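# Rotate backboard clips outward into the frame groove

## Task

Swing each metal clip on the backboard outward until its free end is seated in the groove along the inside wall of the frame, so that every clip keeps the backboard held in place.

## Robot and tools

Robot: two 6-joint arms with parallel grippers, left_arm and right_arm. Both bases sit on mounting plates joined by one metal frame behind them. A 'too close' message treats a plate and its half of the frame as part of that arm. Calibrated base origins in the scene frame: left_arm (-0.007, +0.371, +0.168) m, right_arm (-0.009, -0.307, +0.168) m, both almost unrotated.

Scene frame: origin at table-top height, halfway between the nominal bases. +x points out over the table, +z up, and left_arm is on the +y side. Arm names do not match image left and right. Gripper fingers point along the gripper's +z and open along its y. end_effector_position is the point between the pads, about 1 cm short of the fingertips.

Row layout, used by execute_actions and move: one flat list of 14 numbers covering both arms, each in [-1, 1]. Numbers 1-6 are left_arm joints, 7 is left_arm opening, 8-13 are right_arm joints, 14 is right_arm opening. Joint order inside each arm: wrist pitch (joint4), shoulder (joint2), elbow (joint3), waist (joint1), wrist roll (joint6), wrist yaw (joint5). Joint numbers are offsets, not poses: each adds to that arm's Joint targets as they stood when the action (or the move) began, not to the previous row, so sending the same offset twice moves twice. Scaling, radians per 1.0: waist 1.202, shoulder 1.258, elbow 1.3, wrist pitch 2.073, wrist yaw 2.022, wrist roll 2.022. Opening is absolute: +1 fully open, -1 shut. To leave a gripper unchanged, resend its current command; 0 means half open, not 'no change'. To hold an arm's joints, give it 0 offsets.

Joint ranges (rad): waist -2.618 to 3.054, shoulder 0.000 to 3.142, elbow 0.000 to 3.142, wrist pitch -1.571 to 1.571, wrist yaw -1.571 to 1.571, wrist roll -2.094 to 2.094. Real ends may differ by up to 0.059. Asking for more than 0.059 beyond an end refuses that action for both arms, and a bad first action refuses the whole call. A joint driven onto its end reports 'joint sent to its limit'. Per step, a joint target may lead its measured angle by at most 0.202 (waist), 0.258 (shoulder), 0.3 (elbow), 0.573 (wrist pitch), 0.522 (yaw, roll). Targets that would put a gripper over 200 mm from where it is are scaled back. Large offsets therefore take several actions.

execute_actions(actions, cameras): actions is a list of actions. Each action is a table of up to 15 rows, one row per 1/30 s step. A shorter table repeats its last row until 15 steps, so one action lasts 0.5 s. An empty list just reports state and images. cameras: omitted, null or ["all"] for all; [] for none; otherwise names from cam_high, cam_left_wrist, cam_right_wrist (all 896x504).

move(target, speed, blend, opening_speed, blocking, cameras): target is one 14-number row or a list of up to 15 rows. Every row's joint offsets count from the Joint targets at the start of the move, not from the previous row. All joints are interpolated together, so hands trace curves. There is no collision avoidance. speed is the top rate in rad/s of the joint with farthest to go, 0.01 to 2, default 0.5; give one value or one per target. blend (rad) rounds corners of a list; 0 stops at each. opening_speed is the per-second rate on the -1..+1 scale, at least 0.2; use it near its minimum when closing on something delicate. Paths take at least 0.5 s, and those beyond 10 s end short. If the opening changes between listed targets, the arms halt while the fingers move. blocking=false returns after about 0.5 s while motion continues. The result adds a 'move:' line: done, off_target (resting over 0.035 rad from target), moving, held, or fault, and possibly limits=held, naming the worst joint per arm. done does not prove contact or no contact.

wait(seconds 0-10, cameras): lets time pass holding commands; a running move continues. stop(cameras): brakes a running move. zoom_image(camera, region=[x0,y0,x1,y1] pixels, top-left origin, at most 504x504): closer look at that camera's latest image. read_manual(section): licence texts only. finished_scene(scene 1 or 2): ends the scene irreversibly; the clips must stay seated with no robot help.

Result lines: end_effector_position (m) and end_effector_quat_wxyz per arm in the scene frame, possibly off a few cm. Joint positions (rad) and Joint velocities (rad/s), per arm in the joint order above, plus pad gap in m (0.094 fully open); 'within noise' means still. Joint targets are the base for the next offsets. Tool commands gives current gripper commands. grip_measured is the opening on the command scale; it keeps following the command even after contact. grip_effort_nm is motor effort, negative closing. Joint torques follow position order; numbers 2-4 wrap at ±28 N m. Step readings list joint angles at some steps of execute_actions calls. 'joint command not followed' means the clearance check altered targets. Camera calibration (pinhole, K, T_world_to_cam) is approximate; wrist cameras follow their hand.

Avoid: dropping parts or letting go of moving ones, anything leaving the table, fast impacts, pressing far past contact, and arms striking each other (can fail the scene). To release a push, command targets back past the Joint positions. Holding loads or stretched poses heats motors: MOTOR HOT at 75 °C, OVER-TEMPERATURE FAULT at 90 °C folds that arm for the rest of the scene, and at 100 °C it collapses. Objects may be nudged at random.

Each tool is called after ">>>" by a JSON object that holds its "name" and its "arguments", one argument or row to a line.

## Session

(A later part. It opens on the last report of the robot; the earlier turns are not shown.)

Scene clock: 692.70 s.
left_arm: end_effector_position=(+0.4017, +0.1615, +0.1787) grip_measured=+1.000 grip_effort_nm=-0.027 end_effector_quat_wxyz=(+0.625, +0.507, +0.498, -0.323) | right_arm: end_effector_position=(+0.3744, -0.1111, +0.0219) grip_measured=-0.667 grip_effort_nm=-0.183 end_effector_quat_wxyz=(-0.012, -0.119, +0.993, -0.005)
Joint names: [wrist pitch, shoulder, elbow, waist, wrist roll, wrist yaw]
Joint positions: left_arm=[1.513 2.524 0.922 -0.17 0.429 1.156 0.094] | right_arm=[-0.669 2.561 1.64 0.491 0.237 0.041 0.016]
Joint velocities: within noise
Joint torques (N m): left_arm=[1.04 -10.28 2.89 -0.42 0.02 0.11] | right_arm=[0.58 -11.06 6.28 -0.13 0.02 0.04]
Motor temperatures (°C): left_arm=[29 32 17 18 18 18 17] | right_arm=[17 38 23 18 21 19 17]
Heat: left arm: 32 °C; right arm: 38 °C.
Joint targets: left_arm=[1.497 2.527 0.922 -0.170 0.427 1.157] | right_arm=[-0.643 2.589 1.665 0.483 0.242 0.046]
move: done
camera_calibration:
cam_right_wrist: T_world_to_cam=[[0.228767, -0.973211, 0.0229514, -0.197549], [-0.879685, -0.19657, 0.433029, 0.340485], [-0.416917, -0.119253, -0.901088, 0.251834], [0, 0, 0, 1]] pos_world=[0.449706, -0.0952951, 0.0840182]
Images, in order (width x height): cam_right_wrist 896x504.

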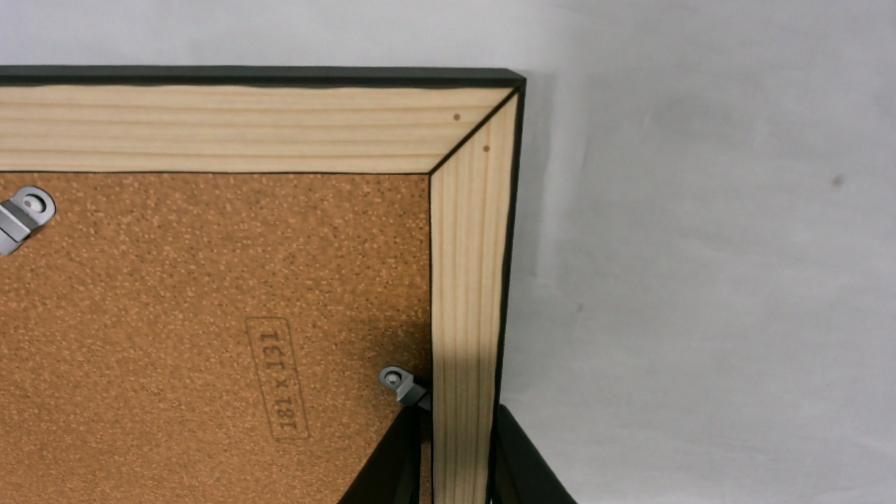

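>>> {"name": "move", "arguments": {
  "target": [0,0,0,0,0,0,1, 0.015,0.006,0.0154,-0.002,0,0,-0.67],
  "speed": 0.05,
  "cameras": ["cam_right_wrist"]
}}

>>> {"name": "zoom_image", "arguments": {
  "camera": "cam_right_wrist",
  "region": [350, 330, 560, 470]
}}

Scene clock: 699.33 s.
left_arm: end_effector_position=(+0.4017, +0.1615, +0.1787) grip_measured=+1.000 grip_effort_nm=-0.027 end_effector_quat_wxyz=(+0.625, +0.507, +0.498, -0.323) | right_arm: end_effector_position=(+0.3804, -0.1081, +0.0219) grip_measured=-0.668 grip_effort_nm=-0.173 end_effector_quat_wxyz=(-0.004, -0.119, +0.993, -0.002)
Joint names: [wrist pitch, shoulder, elbow, waist, wrist roll, wrist yaw]
Joint positions: left_arm=[1.513 2.524 0.922 -0.17 0.429 1.156 0.094] | right_arm=[-0.664 2.57 1.658 0.491 0.237 0.041 0.016]
Joint velocities: within noise
Joint torques (N m): left_arm=[1.04 -10.39 2.88 -0.36 0.01 0.1] | right_arm=[0.89 -11.23 6.46 -0.32 0.03 0.02]
Motor temperatures (°C): left_arm=[29 32 17 18 18 18 17] | right_arm=[17 37 23 18 21 19 17]
Heat: left arm: 32 °C; right arm: 37 °C.
Joint targets: left_arm=[1.497 2.527 0.922 -0.170 0.427 1.157] | right_arm=[-0.612 2.597 1.685 0.481 0.242 0.046]
move: off_target (right_arm); right_arm: the wrist pitch is farthest, 0.052 rad from its target
camera_calibration:
cam_right_wrist: T_world_to_cam=[[0.227871, -0.973502, 0.0191784, -0.195543], [-0.885733, -0.199065, 0.419344, 0.348643], [-0.404415, -0.112543, -0.907625, 0.25088], [0, 0, 0, 1]] pos_world=[0.454823, -0.0927235, 0.0852535]
Images, in order (width x height): cam_right_wrist 896x504.

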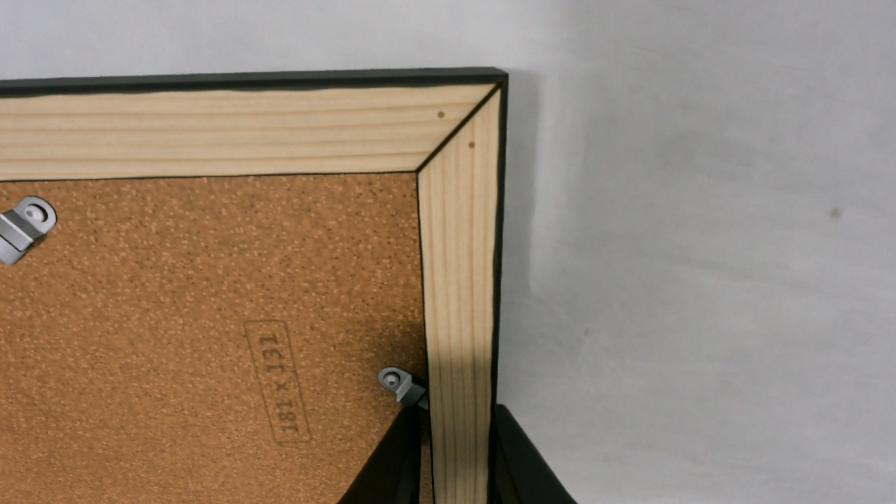

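Scaled by 2.400.

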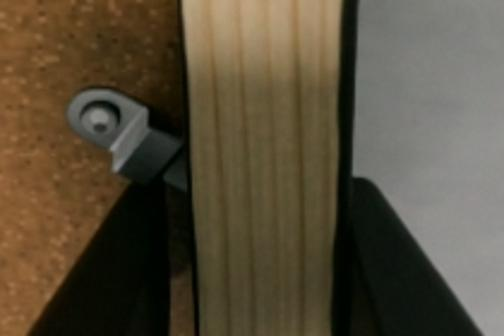

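>>> {"name": "move", "arguments": {
  "target": [-0.963,-0.101,0.675,-0.108,-0.508,-0.572,0, 0,0,0,0,0,0,-0.67],
  "speed": 1.0,
  "cameras": ["cam_high","cam_left_wrist"]
}}

Scene clock: 733.80 s.
left_arm: end_effector_position=(+0.5343, +0.2360, +0.1286) grip_measured=+0.002 grip_effort_nm=-0.129 end_effector_quat_wxyz=(+0.185, -0.175, +0.961, -0.110) | right_arm: end_effector_position=(+0.3804, -0.1081, +0.0219) grip_measured=-0.668 grip_effort_nm=-0.168 end_effector_quat_wxyz=(-0.004, -0.119, +0.993, -0.002)
Joint names: [wrist pitch, shoulder, elbow, waist, wrist roll, wrist yaw]
Joint positions: left_arm=[-0.483 2.429 1.784 -0.296 -0.593 0.015 0.047] | right_arm=[-0.664 2.57 1.658 0.491 0.237 0.041 0.016]
Joint velocities: within noise
Joint torques (N m): left_arm=[0.56 -16.53 8.66 -0.99 -0.05 -0.11] | right_arm=[0.89 -11.28 6.46 -0.36 0.03 0.04]
Motor temperatures (°C): left_arm=[28 33 17 18 18 18 17] | right_arm=[18 35 23 18 21 19 17]
Heat: left arm: 33 °C; right arm: 35 °C.
Joint targets: left_arm=[-0.499 2.400 1.799 -0.300 -0.600 0.001] | right_arm=[-0.612 2.597 1.685 0.481 0.242 0.046]
move: off_target (right_arm); right_arm: the wrist pitch is farthest, 0.052 rad from its target
camera_calibration:
cam_left_wrist: T_world_to_cam=[[0.287683, -0.925766, 0.245348, 0.0383547], [-0.957609, -0.274042, 0.0888054, 0.603619], [-0.0149772, -0.260495, -0.965359, 0.277775], [0, 0, 0, 1]] pos_world=[0.571157, 0.273284, 0.205138]
Images, in order (width x height): cam_high 896x504, cam_left_wrist 896x504.

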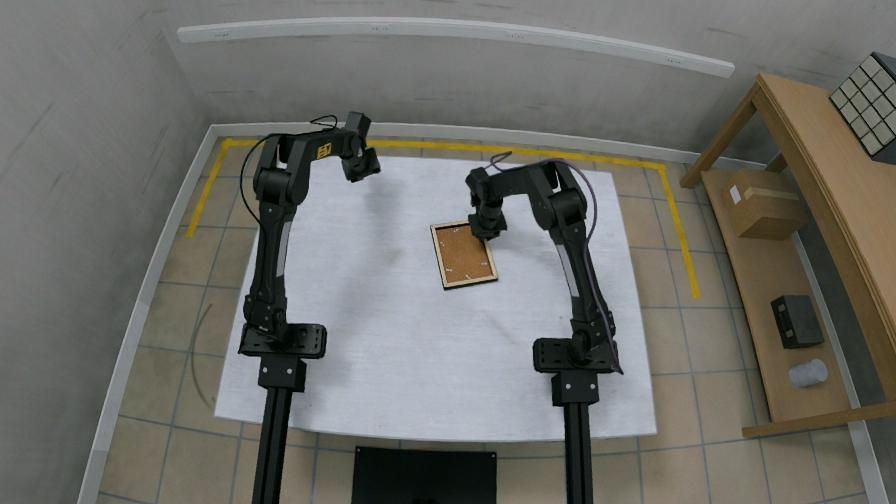

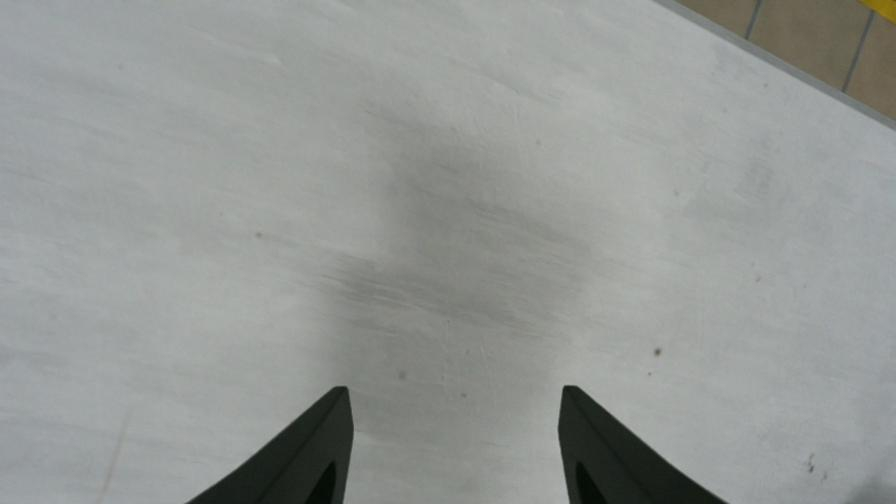

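>>> {"name": "move", "arguments": {
  "target": [-0.2235,0.1173,0.1233,-0.4763,-0.2359,-0.0198,0, 0,0,0,0,0,0,-0.67],
  "speed": 0.6,
  "cameras": ["cam_high","cam_left_wrist"]
}}

Scene clock: 742.93 s.
left_arm: end_effector_position=(+0.3549, +0.0240, +0.1194) grip_measured=+0.002 grip_effort_nm=-0.125 end_effector_quat_wxyz=(+0.031, -0.118, +0.991, -0.059) | right_arm: end_effector_position=(+0.3804, -0.1081, +0.0219) grip_measured=-0.668 grip_effort_nm=-0.164 end_effector_quat_wxyz=(-0.004, -0.119, +0.993, -0.002)
Joint names: [wrist pitch, shoulder, elbow, waist, wrist roll, wrist yaw]
Joint positions: left_arm=[-0.875 2.502 1.93 -0.824 -1.001 -0.013 0.047] | right_arm=[-0.664 2.57 1.658 0.491 0.237 0.041 0.016]
Joint velocities: within noise
Joint torques (N m): left_arm=[0.19 -13.91 6.75 -0.96 0.06 -0.04] | right_arm=[0.9 -11.29 6.53 -0.36 0.03 0.03]
Motor temperatures (°C): left_arm=[27 34 18 18 18 18 17] | right_arm=[18 34 23 18 21 19 17]
Heat: left arm: 34 °C; right arm: 34 °C.
Joint targets: left_arm=[-0.875 2.501 1.929 -0.828 -0.996 -0.018] | right_arm=[-0.612 2.597 1.685 0.481 0.242 0.046]
move: held (left_arm; a check stopped the path), off_target (right_arm); limits=held; left_arm: the wrist pitch is farthest, 0.087 rad from its target; right_arm: the wrist pitch is farthest, 0.052 rad from its target
joint command not followed: on one or more control steps a check withheld the commanded joint targets of the left arm, and it was not sent them on those steps.
cause: the commanded joint targets, or the way to them, would bring a part of the robot too close to another arm (this arm's wrist (the part past the wrist pitch) and the right arm's wrist (the part past the wrist pitch)).
camera_calibration:
cam_left_wrist: T_world_to_cam=[[0.213215, -0.972142, 0.0973578, -0.0587908], [-0.914707, -0.163612, 0.369516, 0.323248], [-0.343293, -0.16784, -0.92411, 0.320328], [0, 0, 0, 1]] pos_world=[0.418178, 0.0494978, 0.182297]
Images, in order (width x height): cam_high 896x504, cam_left_wrist 896x504.

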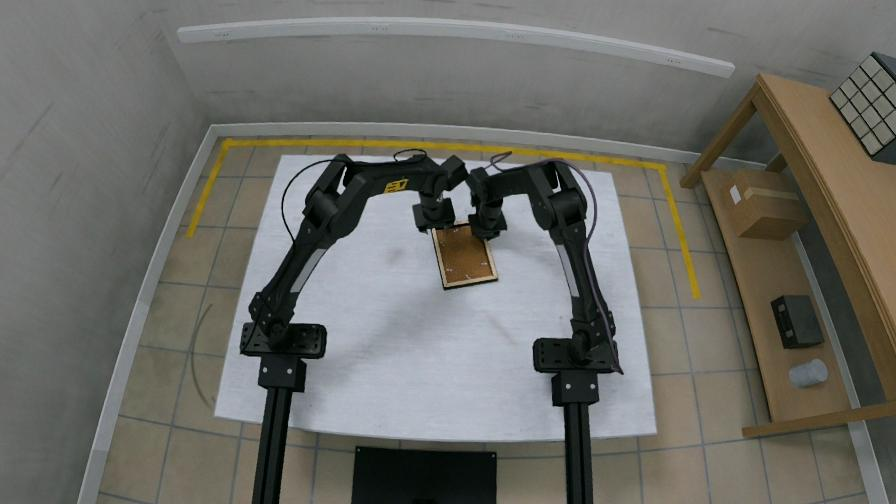

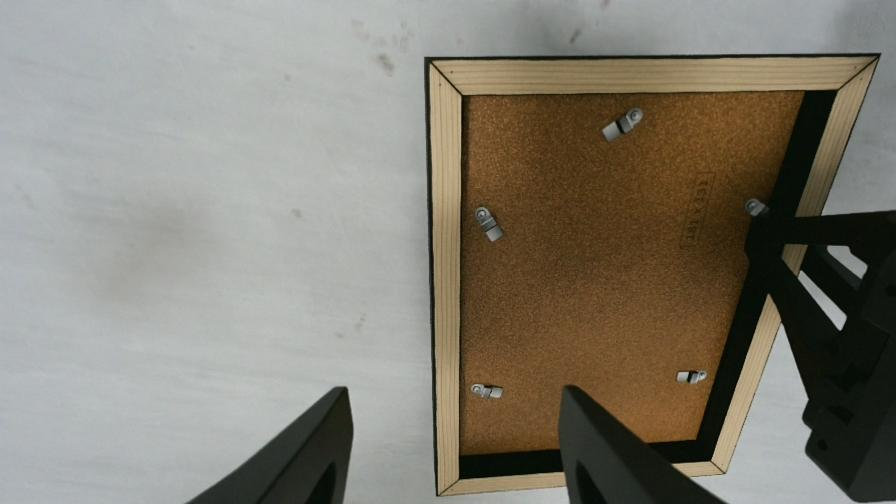

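>>> {"name": "move", "arguments": {
  "target": [0.0393,0.0749,-0.1054,-0.1576,-0.091,-0.0099,0, 0,0,0,0,0,0,-0.67],
  "speed": 0.4,
  "cameras": ["cam_left_wrist"]
}}

Scene clock: 777.03 s.
left_arm: end_effector_position=(+0.2580, -0.0069, +0.0606) grip_measured=+0.002 grip_effort_nm=-0.120 end_effector_quat_wxyz=(-0.002, -0.105, +0.994, -0.011) | right_arm: end_effector_position=(+0.3804, -0.1081, +0.0219) grip_measured=-0.668 grip_effort_nm=-0.168 end_effector_quat_wxyz=(-0.004, -0.119, +0.993, -0.002)
Joint names: [wrist pitch, shoulder, elbow, waist, wrist roll, wrist yaw]
Joint positions: left_arm=[-0.798 2.569 1.797 -1.018 -1.172 -0.023 0.047] | right_arm=[-0.664 2.57 1.658 0.491 0.237 0.041 0.016]
Joint velocities: within noise
Joint torques (N m): left_arm=[0.05 -11.21 5.57 -0.49 -0.06 -0.13] | right_arm=[0.89 -11.28 6.43 -0.38 0.02 0.04]
Motor temperatures (°C): left_arm=[25 34 19 18 18 18 17] | right_arm=[18 34 23 18 21 19 17]
Heat: left arm: 34 °C; right arm: 34 °C.
Joint targets: left_arm=[-0.793 2.595 1.792 -1.018 -1.181 -0.038] | right_arm=[-0.612 2.597 1.685 0.481 0.242 0.046]
move: off_target (right_arm); right_arm: the wrist pitch is farthest, 0.052 rad from its target
camera_calibration:
cam_left_wrist: T_world_to_cam=[[0.189794, -0.98181, -0.00513937, -0.0502441], [-0.88912, -0.174092, 0.423271, 0.241331], [-0.416467, -0.0757648, -0.905988, 0.246045], [0, 0, 0, 1]] pos_world=[0.326578, 0.011325, 0.120507]
Images, in order (width x height): cam_left_wrist 896x504.

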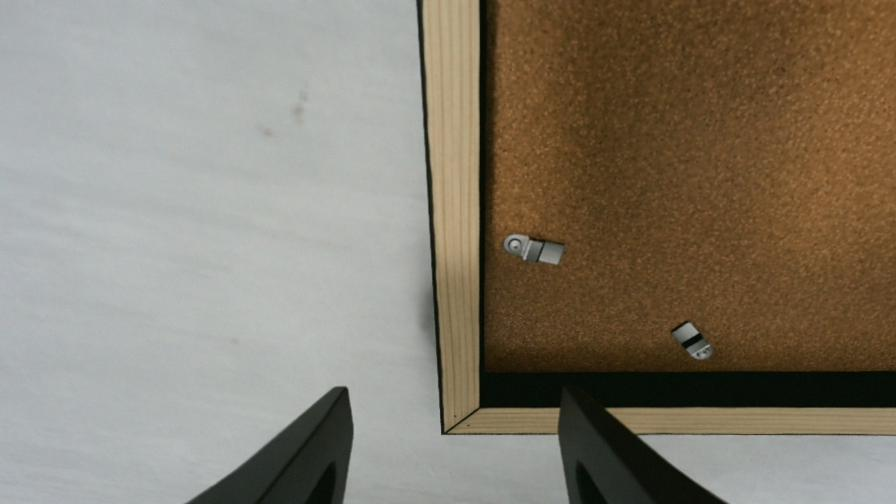

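>>> {"name": "move", "arguments": {
  "target": [0.0232,0.0517,0.0269,-0.0175,-0.007,-0.0084,0, 0,0,0,0,0,0,-0.67],
  "speed": 0.15,
  "cameras": ["cam_left_wrist","cam_right_wrist"]
}}

Scene clock: 795.37 s.
left_arm: end_effector_position=(+0.2552, -0.0135, +0.0392) grip_measured=+0.002 grip_effort_nm=-0.134 end_effector_quat_wxyz=(+0.006, -0.104, +0.995, -0.010) | right_arm: end_effector_position=(+0.3804, -0.1081, +0.0219) grip_measured=-0.668 grip_effort_nm=-0.173 end_effector_quat_wxyz=(-0.004, -0.119, +0.993, -0.002)
Joint names: [wrist pitch, shoulder, elbow, waist, wrist roll, wrist yaw]
Joint positions: left_arm=[-0.75 2.625 1.811 -1.036 -1.186 -0.039 0.047] | right_arm=[-0.664 2.57 1.658 0.491 0.237 0.041 0.016]
Joint velocities: within noise
Joint torques (N m): left_arm=[0.08 -10.66 7.58 -0.7 -0.07 -0.14] | right_arm=[0.88 -11.29 6.45 -0.38 0.03 0.03]
Motor temperatures (°C): left_arm=[25 34 19 18 18 18 17] | right_arm=[18 34 23 18 21 19 17]
Heat: left arm: 34 °C; right arm: 34 °C.
Joint targets: left_arm=[-0.745 2.660 1.827 -1.039 -1.195 -0.055] | right_arm=[-0.612 2.597 1.685 0.481 0.242 0.046]
move: off_target (right_arm); right_arm: the wrist pitch is farthest, 0.052 rad from its target
camera_calibration:
cam_left_wrist: T_world_to_cam=[[0.187413, -0.982265, -0.00563283, -0.055738], [-0.896385, -0.173366, 0.407968, 0.249207], [-0.401709, -0.0714091, -0.912979, 0.221476], [0, 0, 0, 1]] pos_world=[0.3228, 0.00427003, 0.10022]
cam_right_wrist: T_world_to_cam=[[0.227871, -0.973502, 0.0191784, -0.195543], [-0.885733, -0.199065, 0.419344, 0.348643], [-0.404415, -0.112543, -0.907625, 0.25088], [0, 0, 0, 1]] pos_world=[0.454823, -0.0927235, 0.0852535]
Images, in order (width x height): cam_left_wrist 896x504, cam_right_wrist 896x504.

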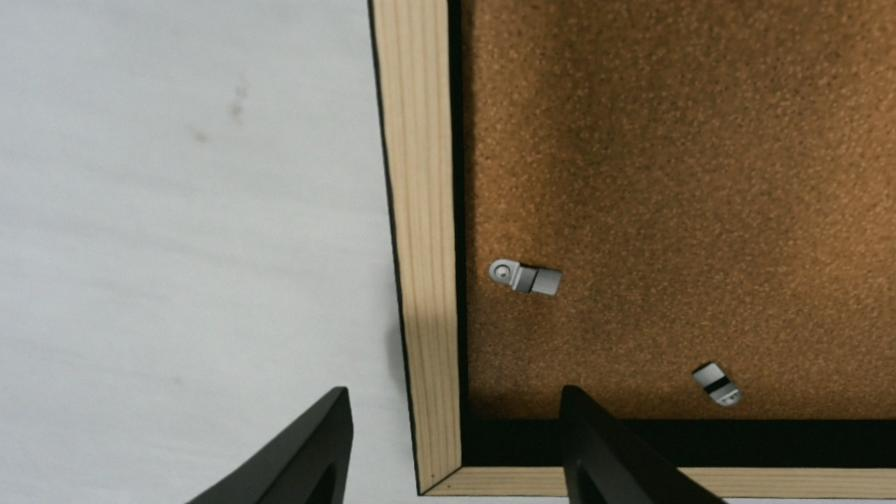

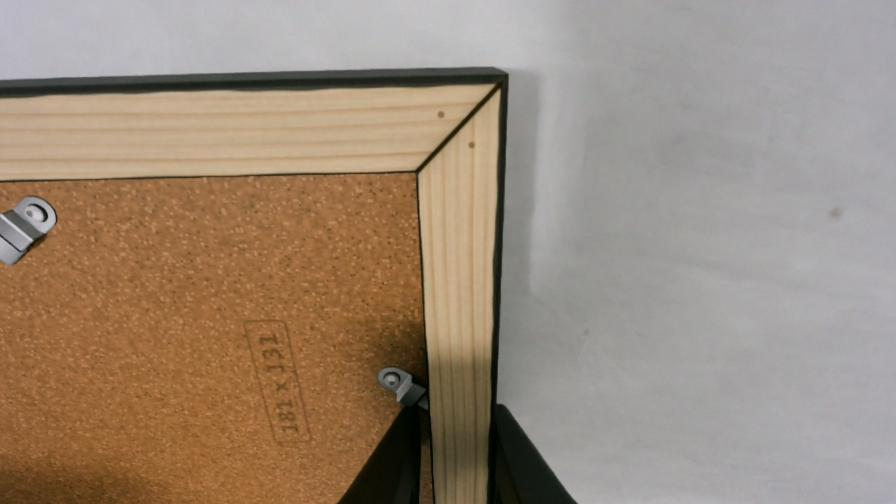

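>>> {"name": "move", "arguments": {
  "target": [0.0077,0.0318,0.0023,0,0,0,0, 0,0,0,0,0,0,-0.67],
  "speed": 0.1,
  "cameras": ["cam_left_wrist"]
}}

Scene clock: 807.20 s.
left_arm: end_effector_position=(+0.2539, -0.0119, +0.0259) grip_measured=+0.002 grip_effort_nm=-0.115 end_effector_quat_wxyz=(+0.005, -0.104, +0.995, -0.005) | right_arm: end_effector_position=(+0.3804, -0.1081, +0.0219) grip_measured=-0.668 grip_effort_nm=-0.173 end_effector_quat_wxyz=(-0.004, -0.119, +0.993, -0.002)
Joint names: [wrist pitch, shoulder, elbow, waist, wrist roll, wrist yaw]
Joint positions: left_arm=[-0.733 2.657 1.816 -1.036 -1.187 -0.04 0.047] | right_arm=[-0.664 2.57 1.658 0.491 0.237 0.041 0.016]
Joint velocities: within noise
Joint torques (N m): left_arm=[0.06 -10.1 6.95 -0.83 -0.06 -0.13] | right_arm=[0.89 -11.25 6.46 -0.32 0.02 0.03]
Motor temperatures (°C): left_arm=[24 34 19 18 18 18 17] | right_arm=[18 34 23 18 21 19 17]
Heat: left arm: 34 °C; right arm: 34 °C.
Joint targets: left_arm=[-0.729 2.700 1.829 -1.039 -1.195 -0.055] | right_arm=[-0.612 2.597 1.685 0.481 0.242 0.046]
move: off_target (left_arm, right_arm); left_arm: the shoulder is farthest, 0.043 rad from its target; right_arm: the wrist pitch is farthest, 0.052 rad from its target
camera_calibration:
cam_left_wrist: T_world_to_cam=[[0.187754, -0.982085, -0.0160429, -0.0538098], [-0.894392, -0.177694, 0.410472, 0.253098], [-0.40597, -0.0627193, -0.911732, 0.210053], [0, 0, 0, 1]] pos_world=[0.321747, 0.00530276, 0.0867587]
Images, in order (width x height): cam_left_wrist 896x504.

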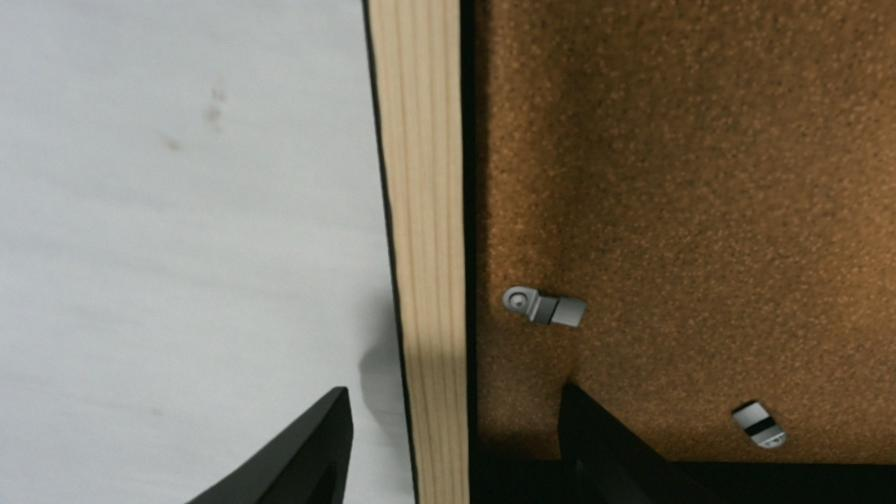

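>>> {"name": "move", "arguments": {
  "target": [0.0106,0,-0.0308,0.0083,0,0,0, 0,0,0,0,0,0,-0.67],
  "speed": 0.1,
  "cameras": ["cam_left_wrist"]
}}

Scene clock: 819.73 s.
left_arm: end_effector_position=(+0.2547, -0.0132, +0.0252) grip_measured=+0.002 grip_effort_nm=-0.125 end_effector_quat_wxyz=(+0.006, -0.104, +0.994, -0.008) | right_arm: end_effector_position=(+0.3804, -0.1081, +0.0219) grip_measured=-0.668 grip_effort_nm=-0.168 end_effector_quat_wxyz=(-0.004, -0.119, +0.993, -0.002)
Joint names: [wrist pitch, shoulder, elbow, waist, wrist roll, wrist yaw]
Joint positions: left_arm=[-0.723 2.657 1.813 -1.036 -1.187 -0.04 0.047] | right_arm=[-0.664 2.57 1.658 0.491 0.237 0.041 0.016]
Joint velocities: within noise
Joint torques (N m): left_arm=[0.19 -10.07 3.84 0.08 -0.06 -0.14] | right_arm=[0.89 -11.26 6.52 -0.35 0.03 0.04]
Motor temperatures (°C): left_arm=[24 35 18 18 18 18 17] | right_arm=[18 34 23 18 21 19 17]
Heat: left arm: 35 °C; right arm: 34 °C.
Joint targets: left_arm=[-0.707 2.700 1.790 -1.029 -1.195 -0.055] | right_arm=[-0.612 2.597 1.685 0.481 0.242 0.046]
move: off_target (left_arm, right_arm); left_arm: the shoulder is farthest, 0.043 rad from its target; right_arm: the wrist pitch is farthest, 0.052 rad from its target
camera_calibration:
cam_left_wrist: T_world_to_cam=[[0.188082, -0.982112, -0.00902898, -0.0554409], [-0.896083, -0.175355, 0.407782, 0.254376], [-0.402071, -0.0686055, -0.913035, 0.208706], [0, 0, 0, 1]] pos_world=[0.322284, 0.00447539, 0.0863254]
Images, in order (width x height): cam_left_wrist 896x504.

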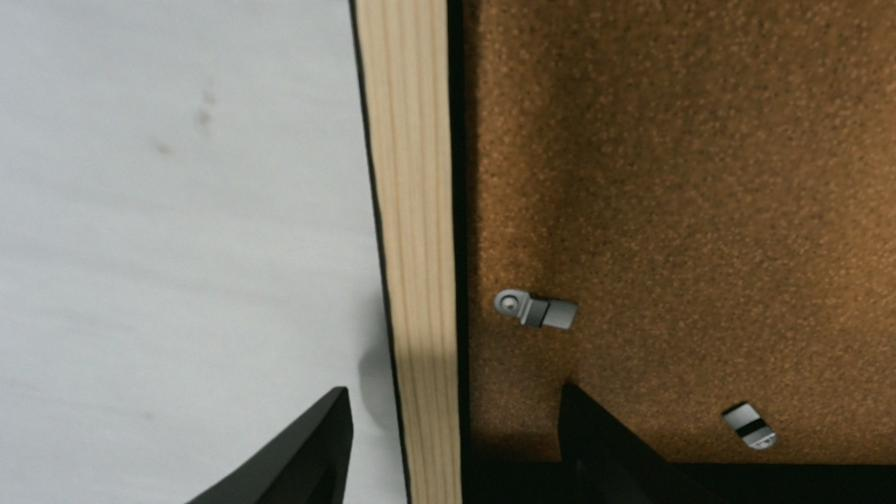

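>>> {"name": "move", "arguments": {
  "target": [0.008,0,-0.0154,0.006,0,0,0, 0,0,0,0,0,0,-0.67],
  "speed": 0.1,
  "cameras": ["cam_left_wrist"]
}}

Scene clock: 823.40 s.
left_arm: end_effector_position=(+0.2558, -0.0117, +0.0242) grip_measured=+0.002 grip_effort_nm=-0.105 end_effector_quat_wxyz=(+0.006, -0.106, +0.994, -0.008) | right_arm: end_effector_position=(+0.3804, -0.1081, +0.0219) grip_measured=-0.668 grip_effort_nm=-0.173 end_effector_quat_wxyz=(-0.004, -0.119, +0.993, -0.002)
Joint names: [wrist pitch, shoulder, elbow, waist, wrist roll, wrist yaw]
Joint positions: left_arm=[-0.718 2.657 1.809 -1.032 -1.187 -0.04 0.047] | right_arm=[-0.664 2.57 1.658 0.491 0.237 0.041 0.016]
Joint velocities: within noise
Joint torques (N m): left_arm=[0.31 -10.03 2.58 0.51 -0.06 -0.12] | right_arm=[0.89 -11.23 6.48 -0.39 0.04 0.04]
Motor temperatures (°C): left_arm=[24 35 18 18 18 18 17] | right_arm=[18 34 23 18 21 19 17]
Heat: left arm: 35 °C; right arm: 34 °C.
Joint targets: left_arm=[-0.690 2.700 1.770 -1.022 -1.195 -0.055] | right_arm=[-0.612 2.597 1.685 0.481 0.242 0.046]
move: off_target (left_arm, right_arm); left_arm: the shoulder is farthest, 0.043 rad from its target; right_arm: the wrist pitch is farthest, 0.052 rad from its target
camera_calibration:
cam_left_wrist: T_world_to_cam=[[0.191838, -0.981387, -0.00878269, -0.0551972], [-0.89544, -0.178687, 0.407748, 0.255835], [-0.401728, -0.0703572, -0.913052, 0.208209], [0, 0, 0, 1]] pos_world=[0.323317, 0.00619345, 0.0853051]
Images, in order (width x height): cam_left_wrist 896x504.

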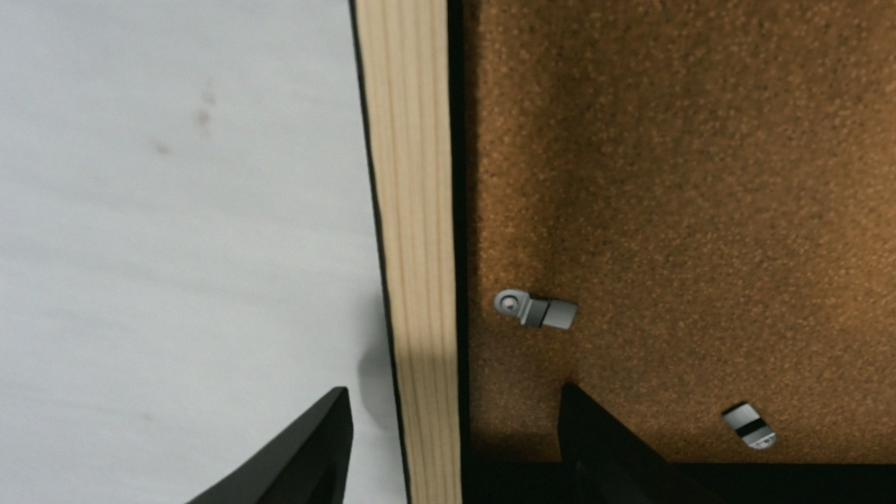

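>>> {"name": "move", "arguments": {
  "target": [
    [0,-0.0779,0,0,0,0,0, 0,0,0,0,0,0,-0.67],
    [-0.0039,-0.0779,0.0062,0.002,0,0,0, 0,0,0,0,0,0,-0.67]
  ],
  "speed": 0.1,
  "cameras": ["cam_left_wrist"]
}}

Scene clock: 872.30 s.
left_arm: end_effector_position=(+0.2597, -0.0106, +0.0281) grip_measured=+0.002 grip_effort_nm=-0.110 end_effector_quat_wxyz=(+0.011, -0.110, +0.994, -0.016) | right_arm: end_effector_position=(+0.3804, -0.1081, +0.0219) grip_measured=-0.668 grip_effort_nm=-0.168 end_effector_quat_wxyz=(-0.004, -0.119, +0.993, -0.002)
Joint names: [wrist pitch, shoulder, elbow, waist, wrist roll, wrist yaw]
Joint positions: left_arm=[-0.694 2.636 1.783 -1.024 -1.187 -0.04 0.047] | right_arm=[-0.664 2.57 1.658 0.491 0.237 0.041 0.016]
Joint velocities: within noise
Joint torques (N m): left_arm=[0.02 -16.68 5.38 -0.06 -0.07 -0.11] | right_arm=[0.89 -11.26 6.49 -0.38 0.02 0.04]
Motor temperatures (°C): left_arm=[24 36 17 18 18 18 17] | right_arm=[18 33 23 18 21 19 17]
Heat: left arm: 36 °C; right arm: 33 °C.
Joint targets: left_arm=[-0.699 2.602 1.778 -1.019 -1.195 -0.055] | right_arm=[-0.612 2.597 1.685 0.481 0.242 0.046]
move: off_target (right_arm); right_arm: the wrist pitch is farthest, 0.052 rad from its target
camera_calibration:
cam_left_wrist: T_world_to_cam=[[0.200374, -0.979682, 0.00853627, -0.0575378], [-0.898119, -0.180197, 0.401137, 0.258825], [-0.391449, -0.0880442, -0.915978, 0.210623], [0, 0, 0, 1]] pos_world=[0.326433, 0.0088149, 0.0895931]
Images, in order (width x height): cam_left_wrist 896x504.

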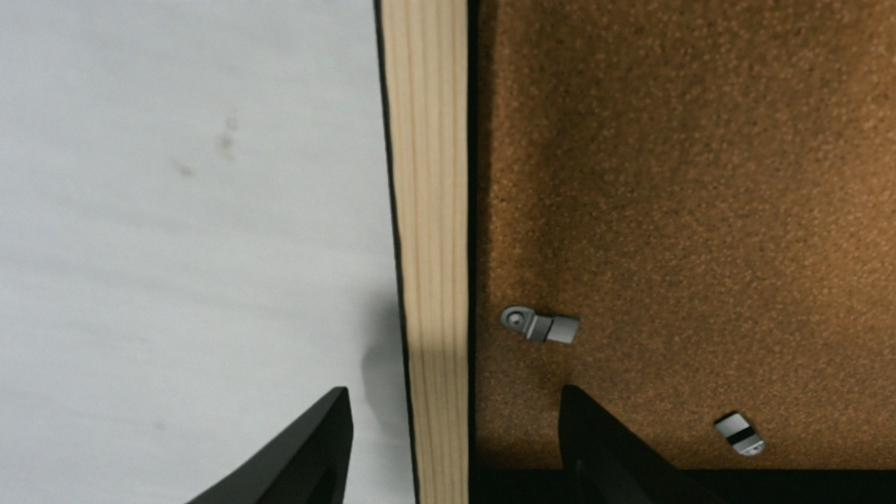

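>>> {"name": "move", "arguments": {
  "target": [0.006,-0.005,-0.0131,0.004,0,0,0, 0,0,0,0,0,0,-0.67],
  "speed": 0.1,
  "cameras": ["cam_left_wrist"]
}}

Scene clock: 878.80 s.
left_arm: end_effector_position=(+0.2608, -0.0082, +0.0285) grip_measured=+0.002 grip_effort_nm=-0.110 end_effector_quat_wxyz=(+0.011, -0.113, +0.993, -0.016) | right_arm: end_effector_position=(+0.3804, -0.1081, +0.0219) grip_measured=-0.668 grip_effort_nm=-0.164 end_effector_quat_wxyz=(-0.004, -0.119, +0.993, -0.002)
Joint names: [wrist pitch, shoulder, elbow, waist, wrist roll, wrist yaw]
Joint positions: left_arm=[-0.691 2.631 1.774 -1.019 -1.187 -0.04 0.047] | right_arm=[-0.664 2.57 1.658 0.491 0.237 0.041 0.016]
Joint velocities: within noise
Joint torques (N m): left_arm=[0.1 -16.76 4.78 -0.01 -0.03 -0.12] | right_arm=[0.9 -11.23 6.45 -0.35 0.02 0.03]
Motor temperatures (°C): left_arm=[23 37 18 18 18 18 17] | right_arm=[18 33 23 18 21 19 17]
Heat: left arm: 37 °C; right arm: 33 °C.
Joint targets: left_arm=[-0.686 2.596 1.761 -1.014 -1.195 -0.055] | right_arm=[-0.612 2.597 1.685 0.481 0.242 0.046]
move: off_target (right_arm); right_arm: the wrist pitch is farthest, 0.052 rad from its target
camera_calibration:
cam_left_wrist: T_world_to_cam=[[0.205204, -0.978689, 0.00769695, -0.0565519], [-0.896978, -0.184913, 0.401543, 0.259736], [-0.391563, -0.0893023, -0.915808, 0.211661], [0, 0, 0, 1]] pos_world=[0.327461, 0.0115838, 0.0899808]
Images, in order (width x height): cam_left_wrist 896x504.

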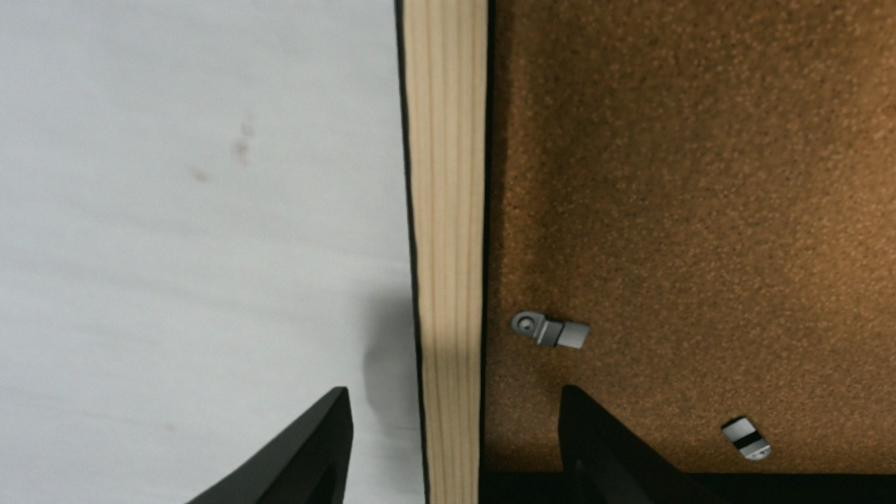

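>>> {"name": "execute_actions", "arguments": {
  "actions": []
}}

Scene clock: 907.83 s.
left_arm: end_effector_position=(+0.2609, -0.0083, +0.0284) grip_measured=+0.002 grip_effort_nm=-0.100 end_effector_quat_wxyz=(+0.011, -0.113, +0.993, -0.017) | right_arm: end_effector_position=(+0.3804, -0.1081, +0.0219) grip_measured=-0.668 grip_effort_nm=-0.173 end_effector_quat_wxyz=(-0.004, -0.119, +0.993, -0.002)
Joint names: [wrist pitch, shoulder, elbow, waist, wrist roll, wrist yaw]
Joint positions: left_arm=[-0.69 2.631 1.774 -1.019 -1.187 -0.04 0.047] | right_arm=[-0.664 2.57 1.658 0.491 0.237 0.041 0.016]
Joint velocities: within noise
Joint torques (N m): left_arm=[0.1 -16.9 4.68 -0.09 -0.04 -0.13] | right_arm=[0.89 -11.21 6.46 -0.38 0.02 0.02]
Motor temperatures (°C): left_arm=[23 38 18 18 18 18 17] | right_arm=[18 33 23 18 21 19 17]
Heat: left arm: 38 °C; right arm: 33 °C.
Joint targets: left_arm=[-0.686 2.596 1.760 -1.014 -1.195 -0.055] | right_arm=[-0.612 2.597 1.685 0.481 0.242 0.046]
Tool commands: left_gripper/opening=+0.0 right_gripper/opening=-0.67
camera_calibration:
cam_left_wrist: T_world_to_cam=[[0.20524, -0.978673, 0.00874945, -0.0568029], [-0.897233, -0.184575, 0.40113, 0.259925], [-0.39096, -0.0901782, -0.915979, 0.211472], [0, 0, 0, 1]] pos_world=[0.327549, 0.0114543, 0.0899374]
cam_right_wrist: T_world_to_cam=[[0.227871, -0.973502, 0.0191784, -0.195543], [-0.885733, -0.199065, 0.419344, 0.348643], [-0.404415, -0.112543, -0.907625, 0.25088], [0, 0, 0, 1]] pos_world=[0.454823, -0.0927235, 0.0852535]

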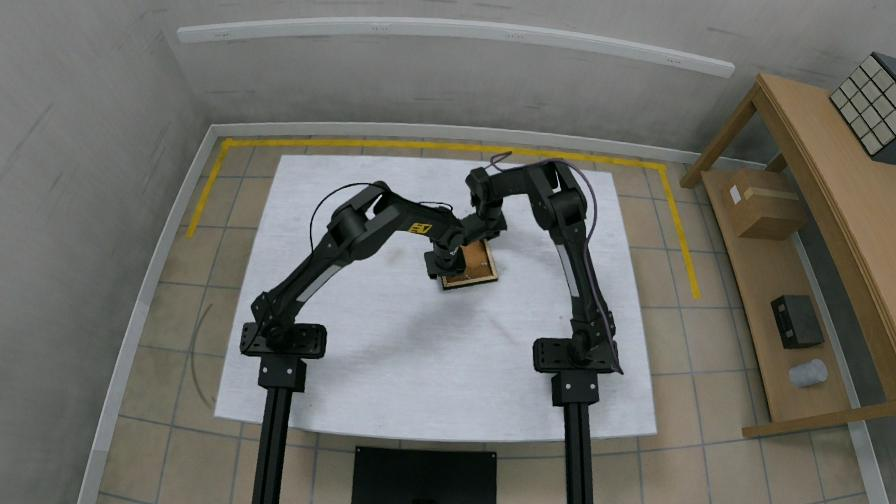

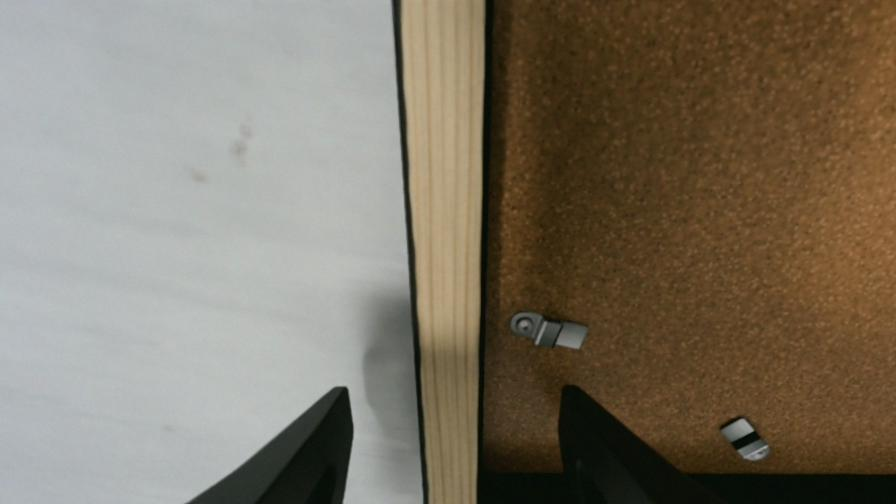

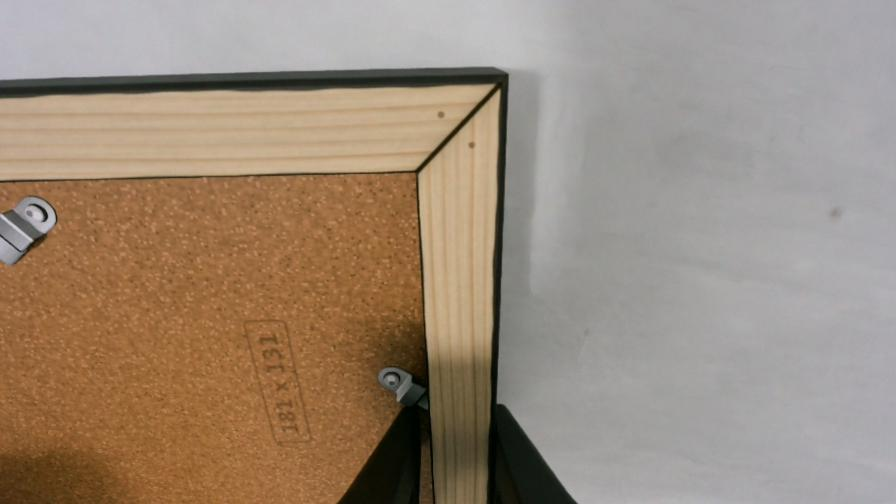

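>>> {"name": "move", "arguments": {
  "target": [0,0,0,0,0,0,-0.8,0,0,0,0,0,0,-0.67],
  "opening_speed": 0.3
}}

Scene clock: 913.13 s.
left_arm: end_effector_position=(+0.2611, -0.0080, +0.0284) grip_measured=-0.766 grip_effort_nm=-1.018 end_effector_quat_wxyz=(+0.012, -0.114, +0.993, -0.016) | right_arm: end_effector_position=(+0.3816, -0.1080, +0.0219) grip_measured=-0.668 grip_effort_nm=-0.178 end_effector_quat_wxyz=(-0.002, -0.118, +0.993, -0.001)
Joint names: [wrist pitch, shoulder, elbow, waist, wrist roll, wrist yaw]
Joint positions: left_arm=[-0.69 2.631 1.774 -1.019 -1.188 -0.043 0.011] | right_arm=[-0.659 2.57 1.658 0.49 0.237 0.041 0.016]
Joint velocities: within noise
Joint torques (N m): left_arm=[0.08 -16.87 4.62 0.03 -0.08 -0.14] | right_arm=[0.84 -11.26 6.43 -0.25 0.02 0.03]
Motor temperatures (°C): left_arm=[23 38 18 18 18 18 17] | right_arm=[18 33 23 18 21 19 17]
Heat: left arm: 38 °C; right arm: 33 °C.
Joint targets: left_arm=[-0.686 2.596 1.760 -1.014 -1.194 -0.055] | right_arm=[-0.612 2.597 1.685 0.481 0.242 0.046]
move: off_target (right_arm); right_arm: the wrist pitch is farthest, 0.047 rad from its target
camera_calibration:
cam_left_wrist: T_world_to_cam=[[0.206408, -0.97844, 0.00717363, -0.0567268], [-0.897572, -0.186419, 0.399516, 0.260322], [-0.389565, -0.088902, -0.916698, 0.211257], [0, 0, 0, 1]] pos_world=[0.327664, 0.0118063, 0.0900632]
cam_right_wrist: T_world_to_cam=[[0.226506, -0.973842, 0.0180882, -0.195248], [-0.88768, -0.198751, 0.415358, 0.350627], [-0.400898, -0.110138, -0.909478, 0.250319], [0, 0, 0, 1]] pos_world=[0.455822, -0.0928834, 0.0855557]

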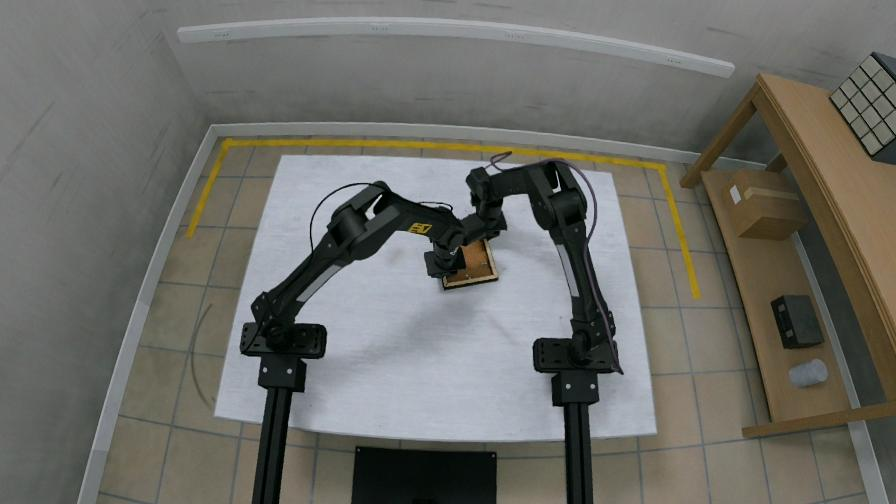

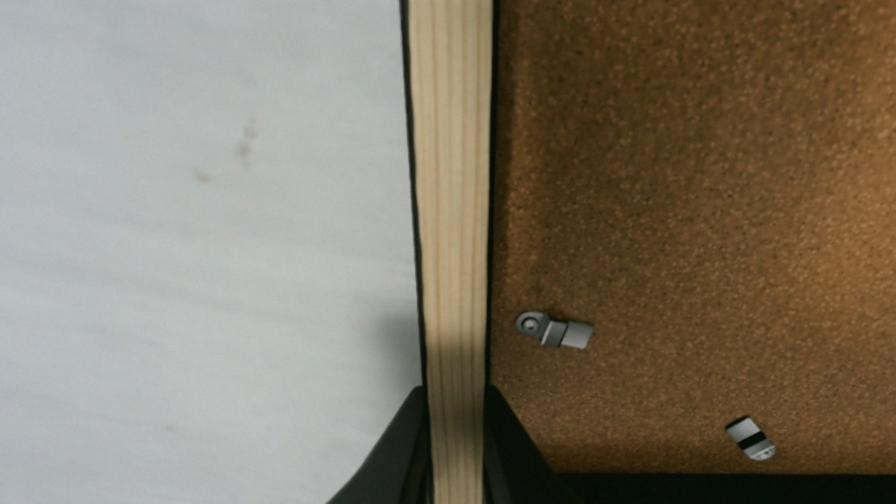

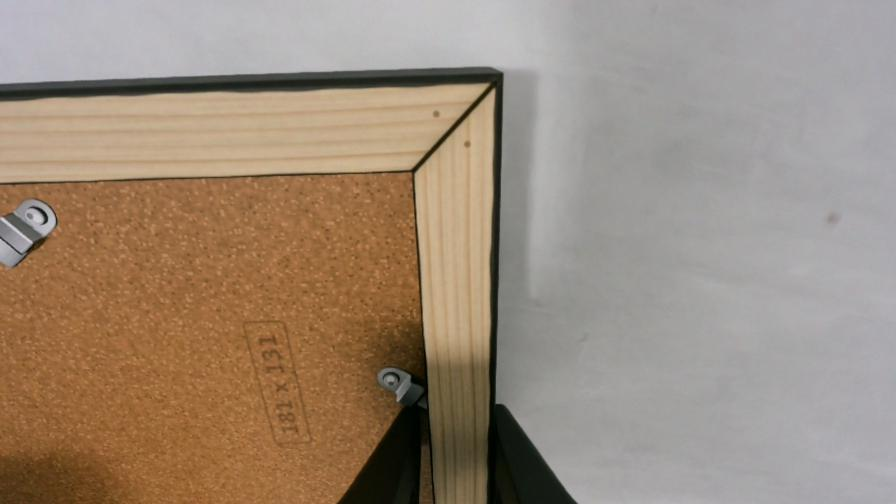

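>>> {"name": "move", "arguments": {
  "target": [0,0,0,0,0,0,-0.8,-0.0035,0.005,0.010,-0.001,-0.0003,0,-0.67],
  "cameras": ["cam_left_wrist","cam_right_wrist"]
}}

>>> {"name": "zoom_image", "arguments": {
  "camera": "cam_right_wrist",
  "region": [330, 320, 560, 490]
}}

Scene clock: 923.67 s.
left_arm: end_effector_position=(+0.2621, -0.0079, +0.0284) grip_measured=-0.768 grip_effort_nm=-1.053 end_effector_quat_wxyz=(+0.013, -0.116, +0.993, -0.016) | right_arm: end_effector_position=(+0.3840, -0.1068, +0.0219) grip_measured=-0.668 grip_effort_nm=-0.173 end_effector_quat_wxyz=(+0.000, -0.118, +0.993, -0.001)
Joint names: [wrist pitch, shoulder, elbow, waist, wrist roll, wrist yaw]
Joint positions: left_arm=[-0.689 2.631 1.774 -1.018 -1.191 -0.044 0.011] | right_arm=[-0.661 2.575 1.67 0.49 0.237 0.041 0.016]
Joint velocities: within noise
Joint torques (N m): left_arm=[0.09 -16.75 4.55 -0.2 -0.03 -0.1] | right_arm=[0.8 -11.21 6.61 -0.35 0.01 0.03]
Motor temperatures (°C): left_arm=[23 39 18 18 18 18 17] | right_arm=[19 33 24 18 21 19 17]
Heat: left arm: 39 °C; right arm: 33 °C.
Joint targets: left_arm=[-0.686 2.596 1.760 -1.015 -1.195 -0.055] | right_arm=[-0.619 2.603 1.698 0.480 0.241 0.046]
move: off_target (right_arm); right_arm: the wrist pitch is farthest, 0.042 rad from its target
camera_calibration:
cam_left_wrist: T_world_to_cam=[[0.210619, -0.977532, 0.00836871, -0.0579708], [-0.89764, -0.190001, 0.39767, 0.261206], [-0.387146, -0.091269, -0.91749, 0.210993], [0, 0, 0, 1]] pos_world=[0.328364, 0.0122181, 0.0901958]
cam_right_wrist: T_world_to_cam=[[0.226299, -0.973907, 0.0171648, -0.194511], [-0.889114, -0.199335, 0.411998, 0.353529], [-0.397826, -0.108496, -0.911023, 0.25044], [0, 0, 0, 1]] pos_world=[0.457977, -0.0917928, 0.0858416]
Images, in order (width x height): cam_left_wrist 896x504, cam_right_wrist 896x504.

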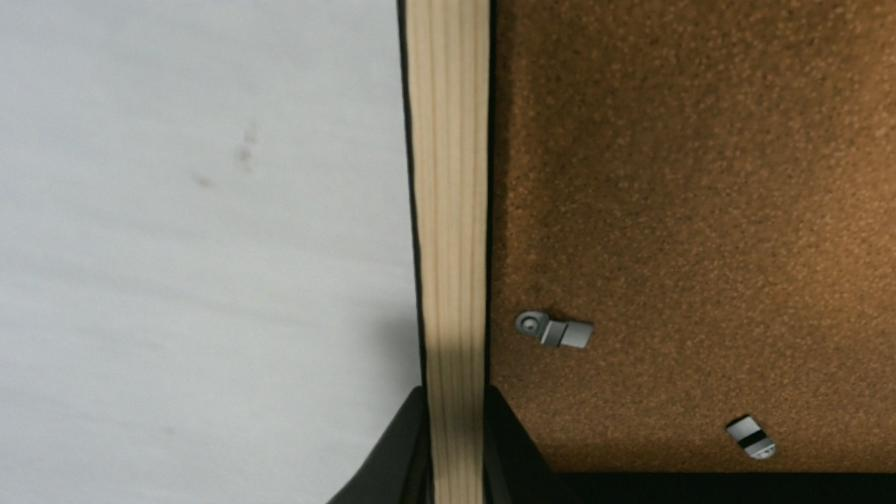

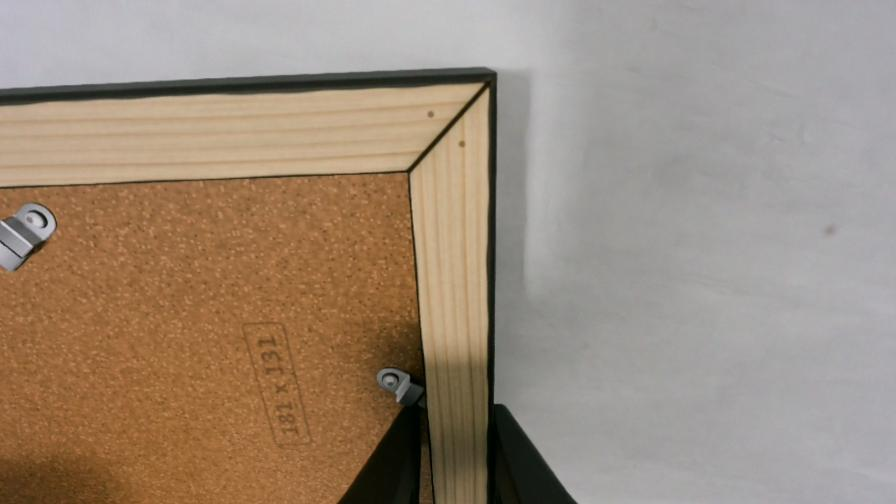

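Scaled by 2.191.

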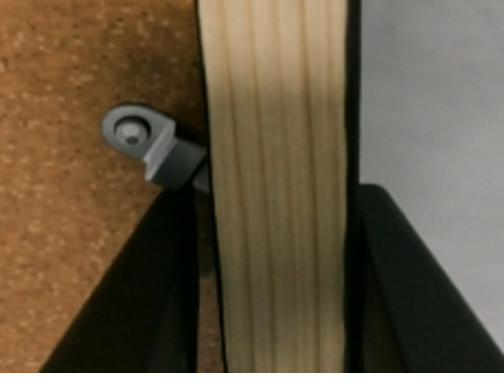

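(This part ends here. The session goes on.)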